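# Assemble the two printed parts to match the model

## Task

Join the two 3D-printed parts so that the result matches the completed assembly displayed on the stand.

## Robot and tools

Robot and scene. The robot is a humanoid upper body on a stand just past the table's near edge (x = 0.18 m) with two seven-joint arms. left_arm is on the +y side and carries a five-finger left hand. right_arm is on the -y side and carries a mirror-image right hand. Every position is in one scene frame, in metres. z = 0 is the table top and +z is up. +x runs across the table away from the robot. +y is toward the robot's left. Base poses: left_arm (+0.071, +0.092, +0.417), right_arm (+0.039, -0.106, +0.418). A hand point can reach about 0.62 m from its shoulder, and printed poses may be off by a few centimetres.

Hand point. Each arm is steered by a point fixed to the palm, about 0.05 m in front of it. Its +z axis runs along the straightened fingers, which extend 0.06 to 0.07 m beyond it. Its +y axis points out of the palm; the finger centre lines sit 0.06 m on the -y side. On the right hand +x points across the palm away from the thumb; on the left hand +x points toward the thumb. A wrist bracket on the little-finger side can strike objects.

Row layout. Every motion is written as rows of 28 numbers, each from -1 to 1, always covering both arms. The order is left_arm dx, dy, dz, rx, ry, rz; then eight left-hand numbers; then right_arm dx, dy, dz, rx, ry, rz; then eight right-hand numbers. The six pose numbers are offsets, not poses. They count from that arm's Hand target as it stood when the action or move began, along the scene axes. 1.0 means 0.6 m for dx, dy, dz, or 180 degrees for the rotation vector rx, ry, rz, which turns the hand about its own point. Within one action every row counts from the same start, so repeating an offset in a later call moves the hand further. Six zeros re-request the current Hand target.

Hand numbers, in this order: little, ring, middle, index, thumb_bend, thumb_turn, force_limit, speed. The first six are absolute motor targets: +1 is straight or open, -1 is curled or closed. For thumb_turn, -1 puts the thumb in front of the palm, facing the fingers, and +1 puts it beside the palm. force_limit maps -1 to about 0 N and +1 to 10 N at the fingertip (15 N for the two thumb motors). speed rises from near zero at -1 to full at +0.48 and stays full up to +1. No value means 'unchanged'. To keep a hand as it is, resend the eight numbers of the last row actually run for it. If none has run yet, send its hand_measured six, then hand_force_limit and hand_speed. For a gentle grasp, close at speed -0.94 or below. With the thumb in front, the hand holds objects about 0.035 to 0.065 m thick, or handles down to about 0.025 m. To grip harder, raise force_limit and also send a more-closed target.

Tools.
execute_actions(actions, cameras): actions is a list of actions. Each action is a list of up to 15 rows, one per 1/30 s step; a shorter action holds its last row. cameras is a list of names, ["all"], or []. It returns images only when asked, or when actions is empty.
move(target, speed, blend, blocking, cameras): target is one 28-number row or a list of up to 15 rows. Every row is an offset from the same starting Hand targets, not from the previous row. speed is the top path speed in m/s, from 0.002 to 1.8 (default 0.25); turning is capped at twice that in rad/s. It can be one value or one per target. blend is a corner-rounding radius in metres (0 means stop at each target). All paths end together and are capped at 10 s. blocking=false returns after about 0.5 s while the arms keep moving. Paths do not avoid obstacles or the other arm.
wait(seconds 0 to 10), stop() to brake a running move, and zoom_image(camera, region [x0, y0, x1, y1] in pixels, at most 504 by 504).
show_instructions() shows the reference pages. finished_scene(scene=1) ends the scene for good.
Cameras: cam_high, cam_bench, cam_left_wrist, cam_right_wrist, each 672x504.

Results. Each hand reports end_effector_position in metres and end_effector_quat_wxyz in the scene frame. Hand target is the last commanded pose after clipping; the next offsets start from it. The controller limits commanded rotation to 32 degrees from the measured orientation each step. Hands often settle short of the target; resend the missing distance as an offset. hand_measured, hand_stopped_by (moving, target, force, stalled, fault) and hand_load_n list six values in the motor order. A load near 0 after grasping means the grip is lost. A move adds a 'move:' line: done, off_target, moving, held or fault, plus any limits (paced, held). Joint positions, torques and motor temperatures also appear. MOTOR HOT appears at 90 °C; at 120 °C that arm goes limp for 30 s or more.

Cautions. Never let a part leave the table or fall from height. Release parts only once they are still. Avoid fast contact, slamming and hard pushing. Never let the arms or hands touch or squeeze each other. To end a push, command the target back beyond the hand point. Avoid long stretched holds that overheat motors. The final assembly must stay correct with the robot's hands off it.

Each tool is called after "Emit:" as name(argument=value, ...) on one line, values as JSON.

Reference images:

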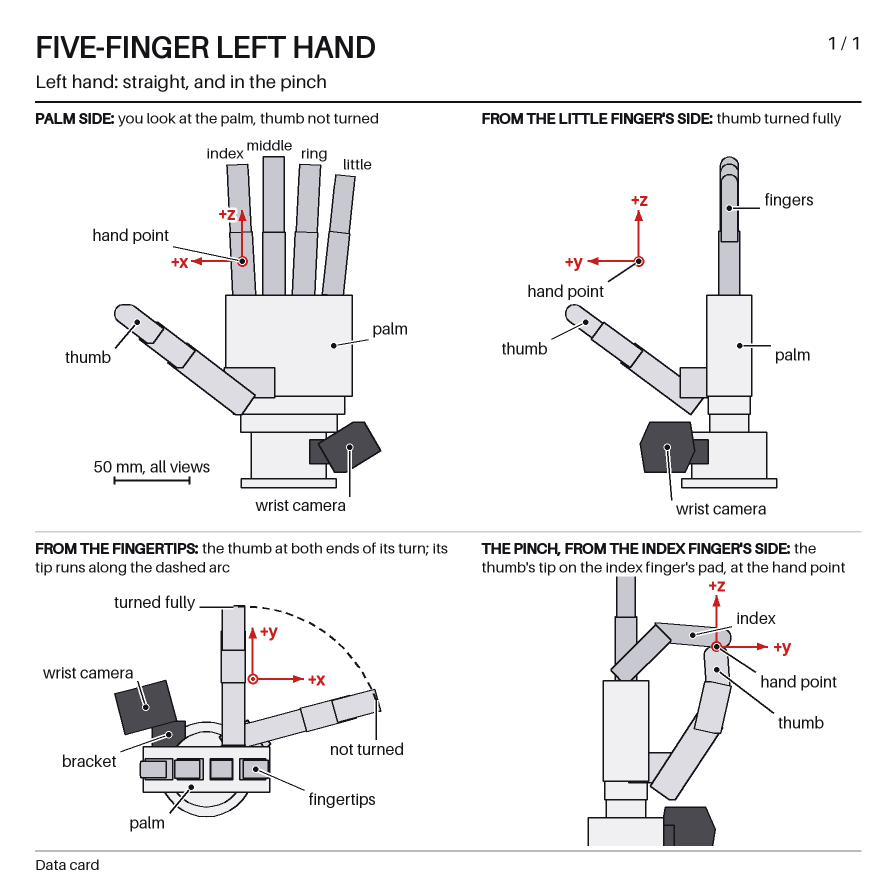

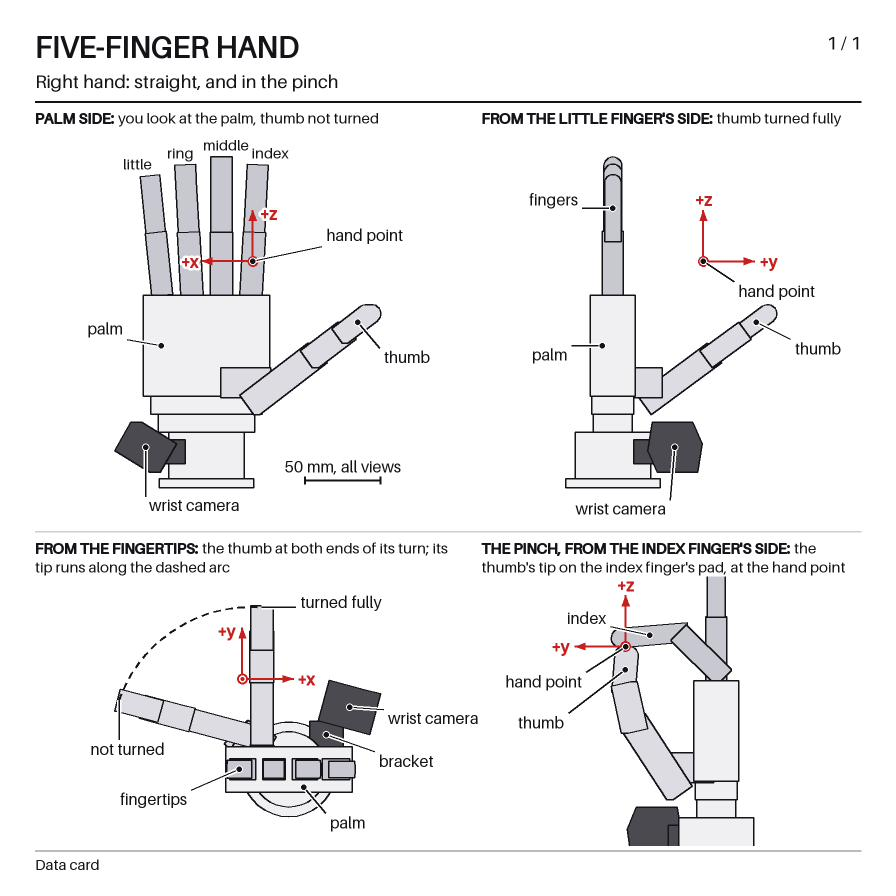

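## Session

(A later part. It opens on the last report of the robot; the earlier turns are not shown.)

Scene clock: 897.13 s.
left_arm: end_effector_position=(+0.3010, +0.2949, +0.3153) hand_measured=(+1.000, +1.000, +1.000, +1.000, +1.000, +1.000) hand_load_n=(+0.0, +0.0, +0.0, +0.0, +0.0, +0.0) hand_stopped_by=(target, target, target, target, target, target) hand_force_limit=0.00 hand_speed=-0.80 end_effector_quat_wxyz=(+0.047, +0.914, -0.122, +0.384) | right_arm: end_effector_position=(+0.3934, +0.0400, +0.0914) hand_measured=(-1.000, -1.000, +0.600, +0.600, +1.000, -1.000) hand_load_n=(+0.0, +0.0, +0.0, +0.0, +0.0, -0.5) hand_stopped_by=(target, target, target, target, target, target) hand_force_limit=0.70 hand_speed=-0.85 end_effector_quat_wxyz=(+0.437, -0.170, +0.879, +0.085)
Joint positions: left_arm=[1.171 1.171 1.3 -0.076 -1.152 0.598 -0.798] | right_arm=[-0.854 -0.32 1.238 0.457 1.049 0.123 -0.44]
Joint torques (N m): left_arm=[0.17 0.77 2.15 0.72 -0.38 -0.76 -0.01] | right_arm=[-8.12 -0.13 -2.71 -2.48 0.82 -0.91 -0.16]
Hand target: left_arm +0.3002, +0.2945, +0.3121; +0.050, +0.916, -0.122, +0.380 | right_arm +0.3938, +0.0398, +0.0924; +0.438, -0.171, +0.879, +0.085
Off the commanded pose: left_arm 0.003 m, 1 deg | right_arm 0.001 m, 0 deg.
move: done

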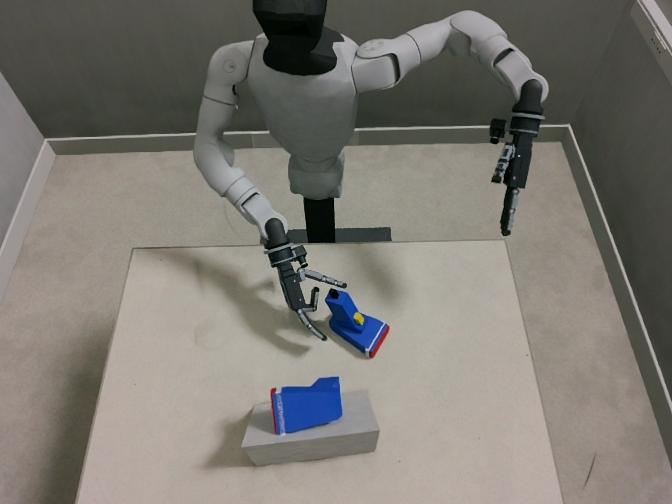

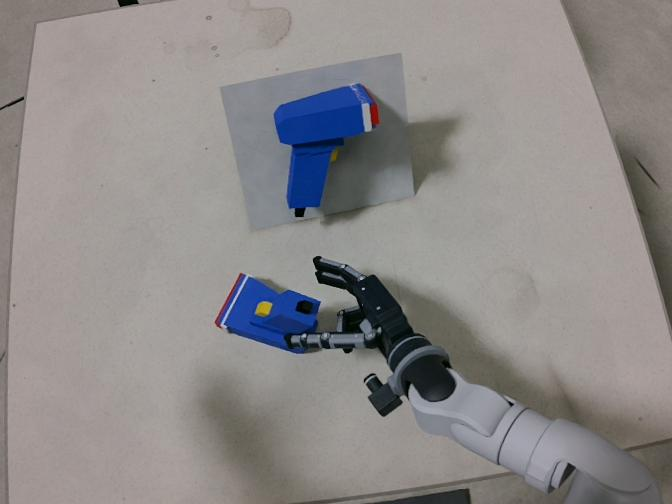

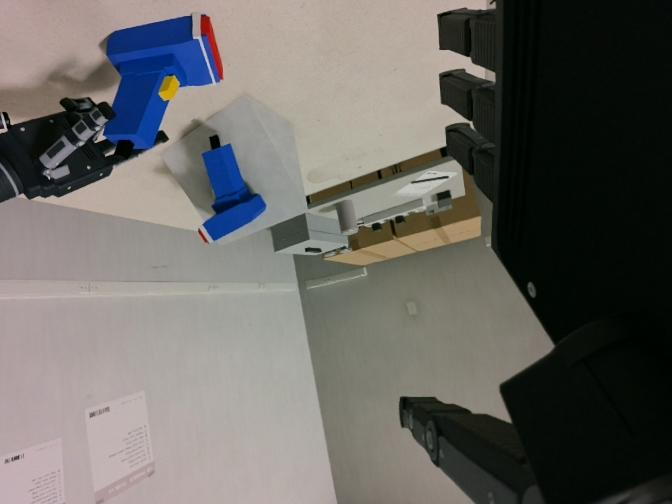

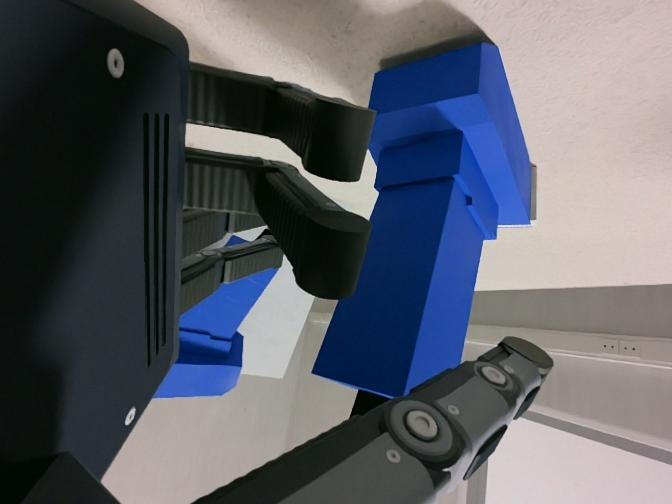

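Emit:
move(target=[[0,0,0,0,0,0,1,1,1,1,1,1,0,-0.8,-0.12,-0.05,0.05,0,0,0,-1,-1,0.8,0.8,1,-1,0.7,-0.8],[0,0,0,0,0,0,1,1,1,1,1,1,0,-0.8,-0.2,-0.25,0.2,0,0,0,-1,-1,0.8,0.8,1,-1,0.7,-0.8]], speed=0.12, cameras=["all"])

Emit:
zoom_image(camera="cam_left_wrist", region=[70, 0, 270, 170])

Emit:
zoom_image(camera="cam_bench", region=[200, 250, 340, 370])

Emit:
zoom_image(camera="cam_high", region=[300, 270, 420, 370])

Scene clock: 908.90 s.
left_arm: end_effector_position=(+0.3010, +0.2949, +0.3153) hand_measured=(+1.000, +1.000, +1.000, +1.000, +1.000, +1.000) hand_load_n=(+0.0, +0.0, +0.0, +0.0, +0.0, +0.0) hand_stopped_by=(target, target, target, target, target, target) hand_force_limit=0.00 hand_speed=-0.80 end_effector_quat_wxyz=(+0.047, +0.914, -0.122, +0.384) | right_arm: end_effector_position=(+0.2758, -0.1113, +0.2122) hand_measured=(-1.000, -1.000, +0.800, +0.800, +1.000, -1.000) hand_load_n=(+0.0, +0.0, +0.0, +0.0, +0.0, +0.0) hand_stopped_by=(target, target, target, target, target, target) hand_force_limit=0.70 hand_speed=-0.80 end_effector_quat_wxyz=(+0.441, -0.171, +0.877, +0.082)
Joint positions: left_arm=[1.171 1.171 1.3 -0.076 -1.152 0.598 -0.798] | right_arm=[-0.235 -1.581 0.833 -0.712 1.19 -0.015 -0.359]
Joint torques (N m): left_arm=[0.16 0.77 2.15 0.72 -0.39 -0.76 -0.01] | right_arm=[-2.88 -3.59 -3.63 -2.12 1.02 -0.9 -0.1]
Hand target: left_arm +0.3002, +0.2945, +0.3121; +0.050, +0.916, -0.122, +0.380 | right_arm +0.2738, -0.1102, +0.2124; +0.438, -0.171, +0.879, +0.085
Off the commanded pose: left_arm 0.003 m, 1 deg | right_arm 0.002 m, 1 deg.
joint sent to its limit (right arm) — joint 2 (shoulder roll), lower limit. The joint targets still meet the commanded pose.
move: done

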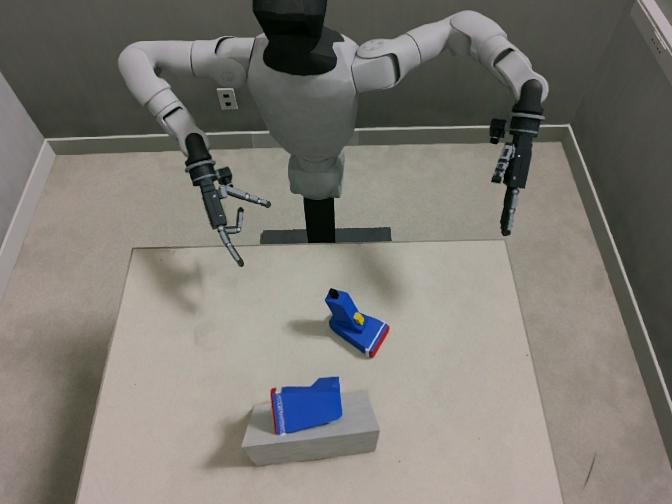

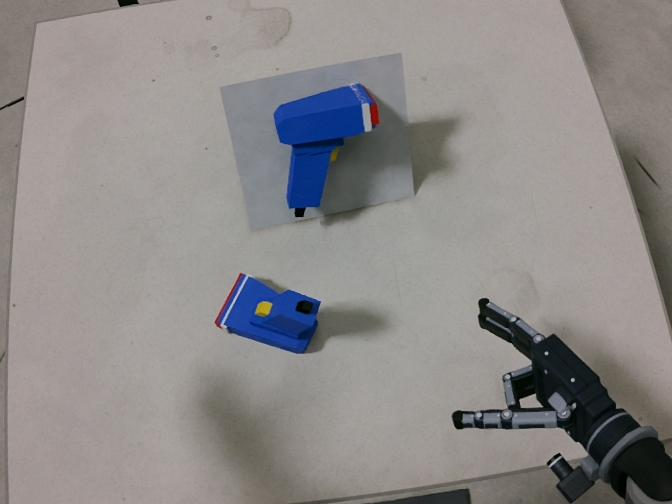

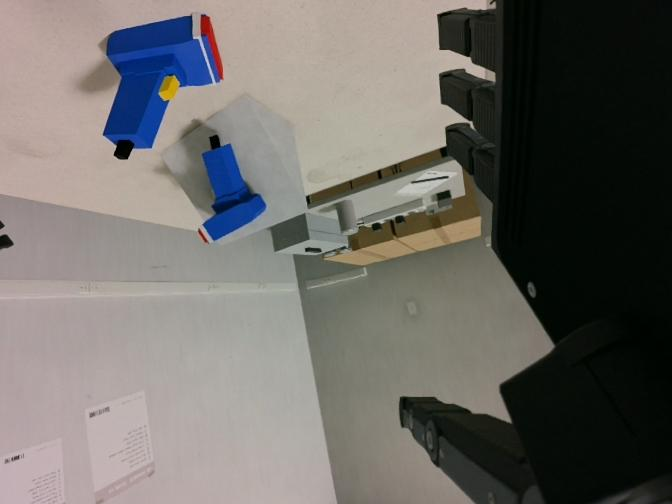

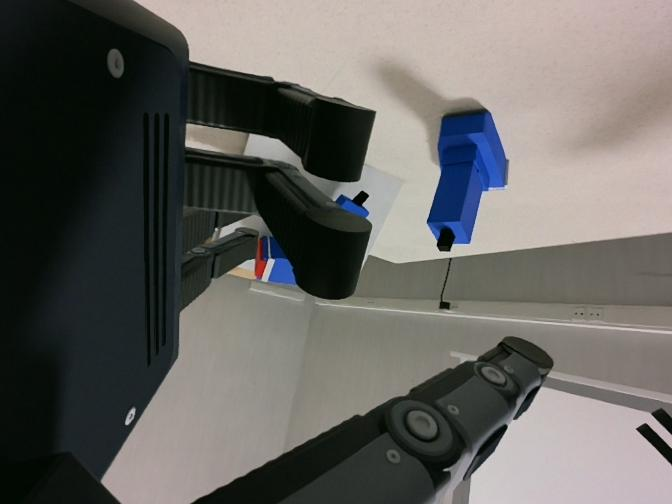

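Scaled by 2.520 from the camera's 672x504 image, which has a finer 960x720 frame.

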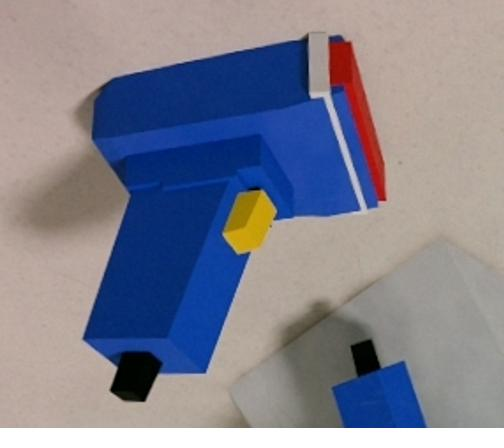

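Scaled by 3.600 from the camera's 672x504 image, which has a finer 960x720 frame.

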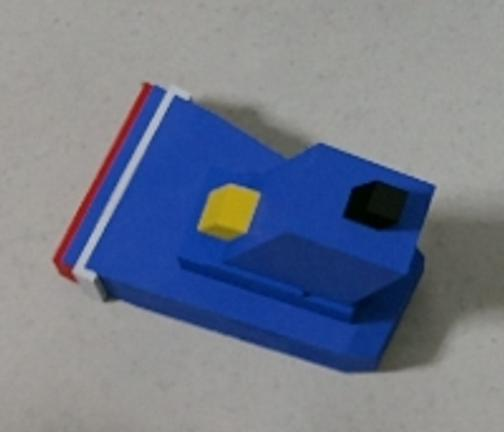

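Scaled by 4.200 from the camera's 672x504 image, which has a finer 960x720 frame.

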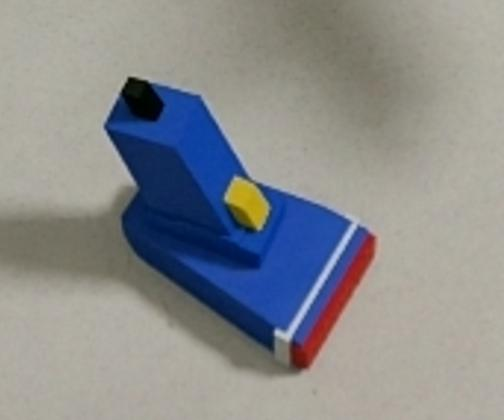

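Emit:
finished_scene()

The scene is finished: the task was done.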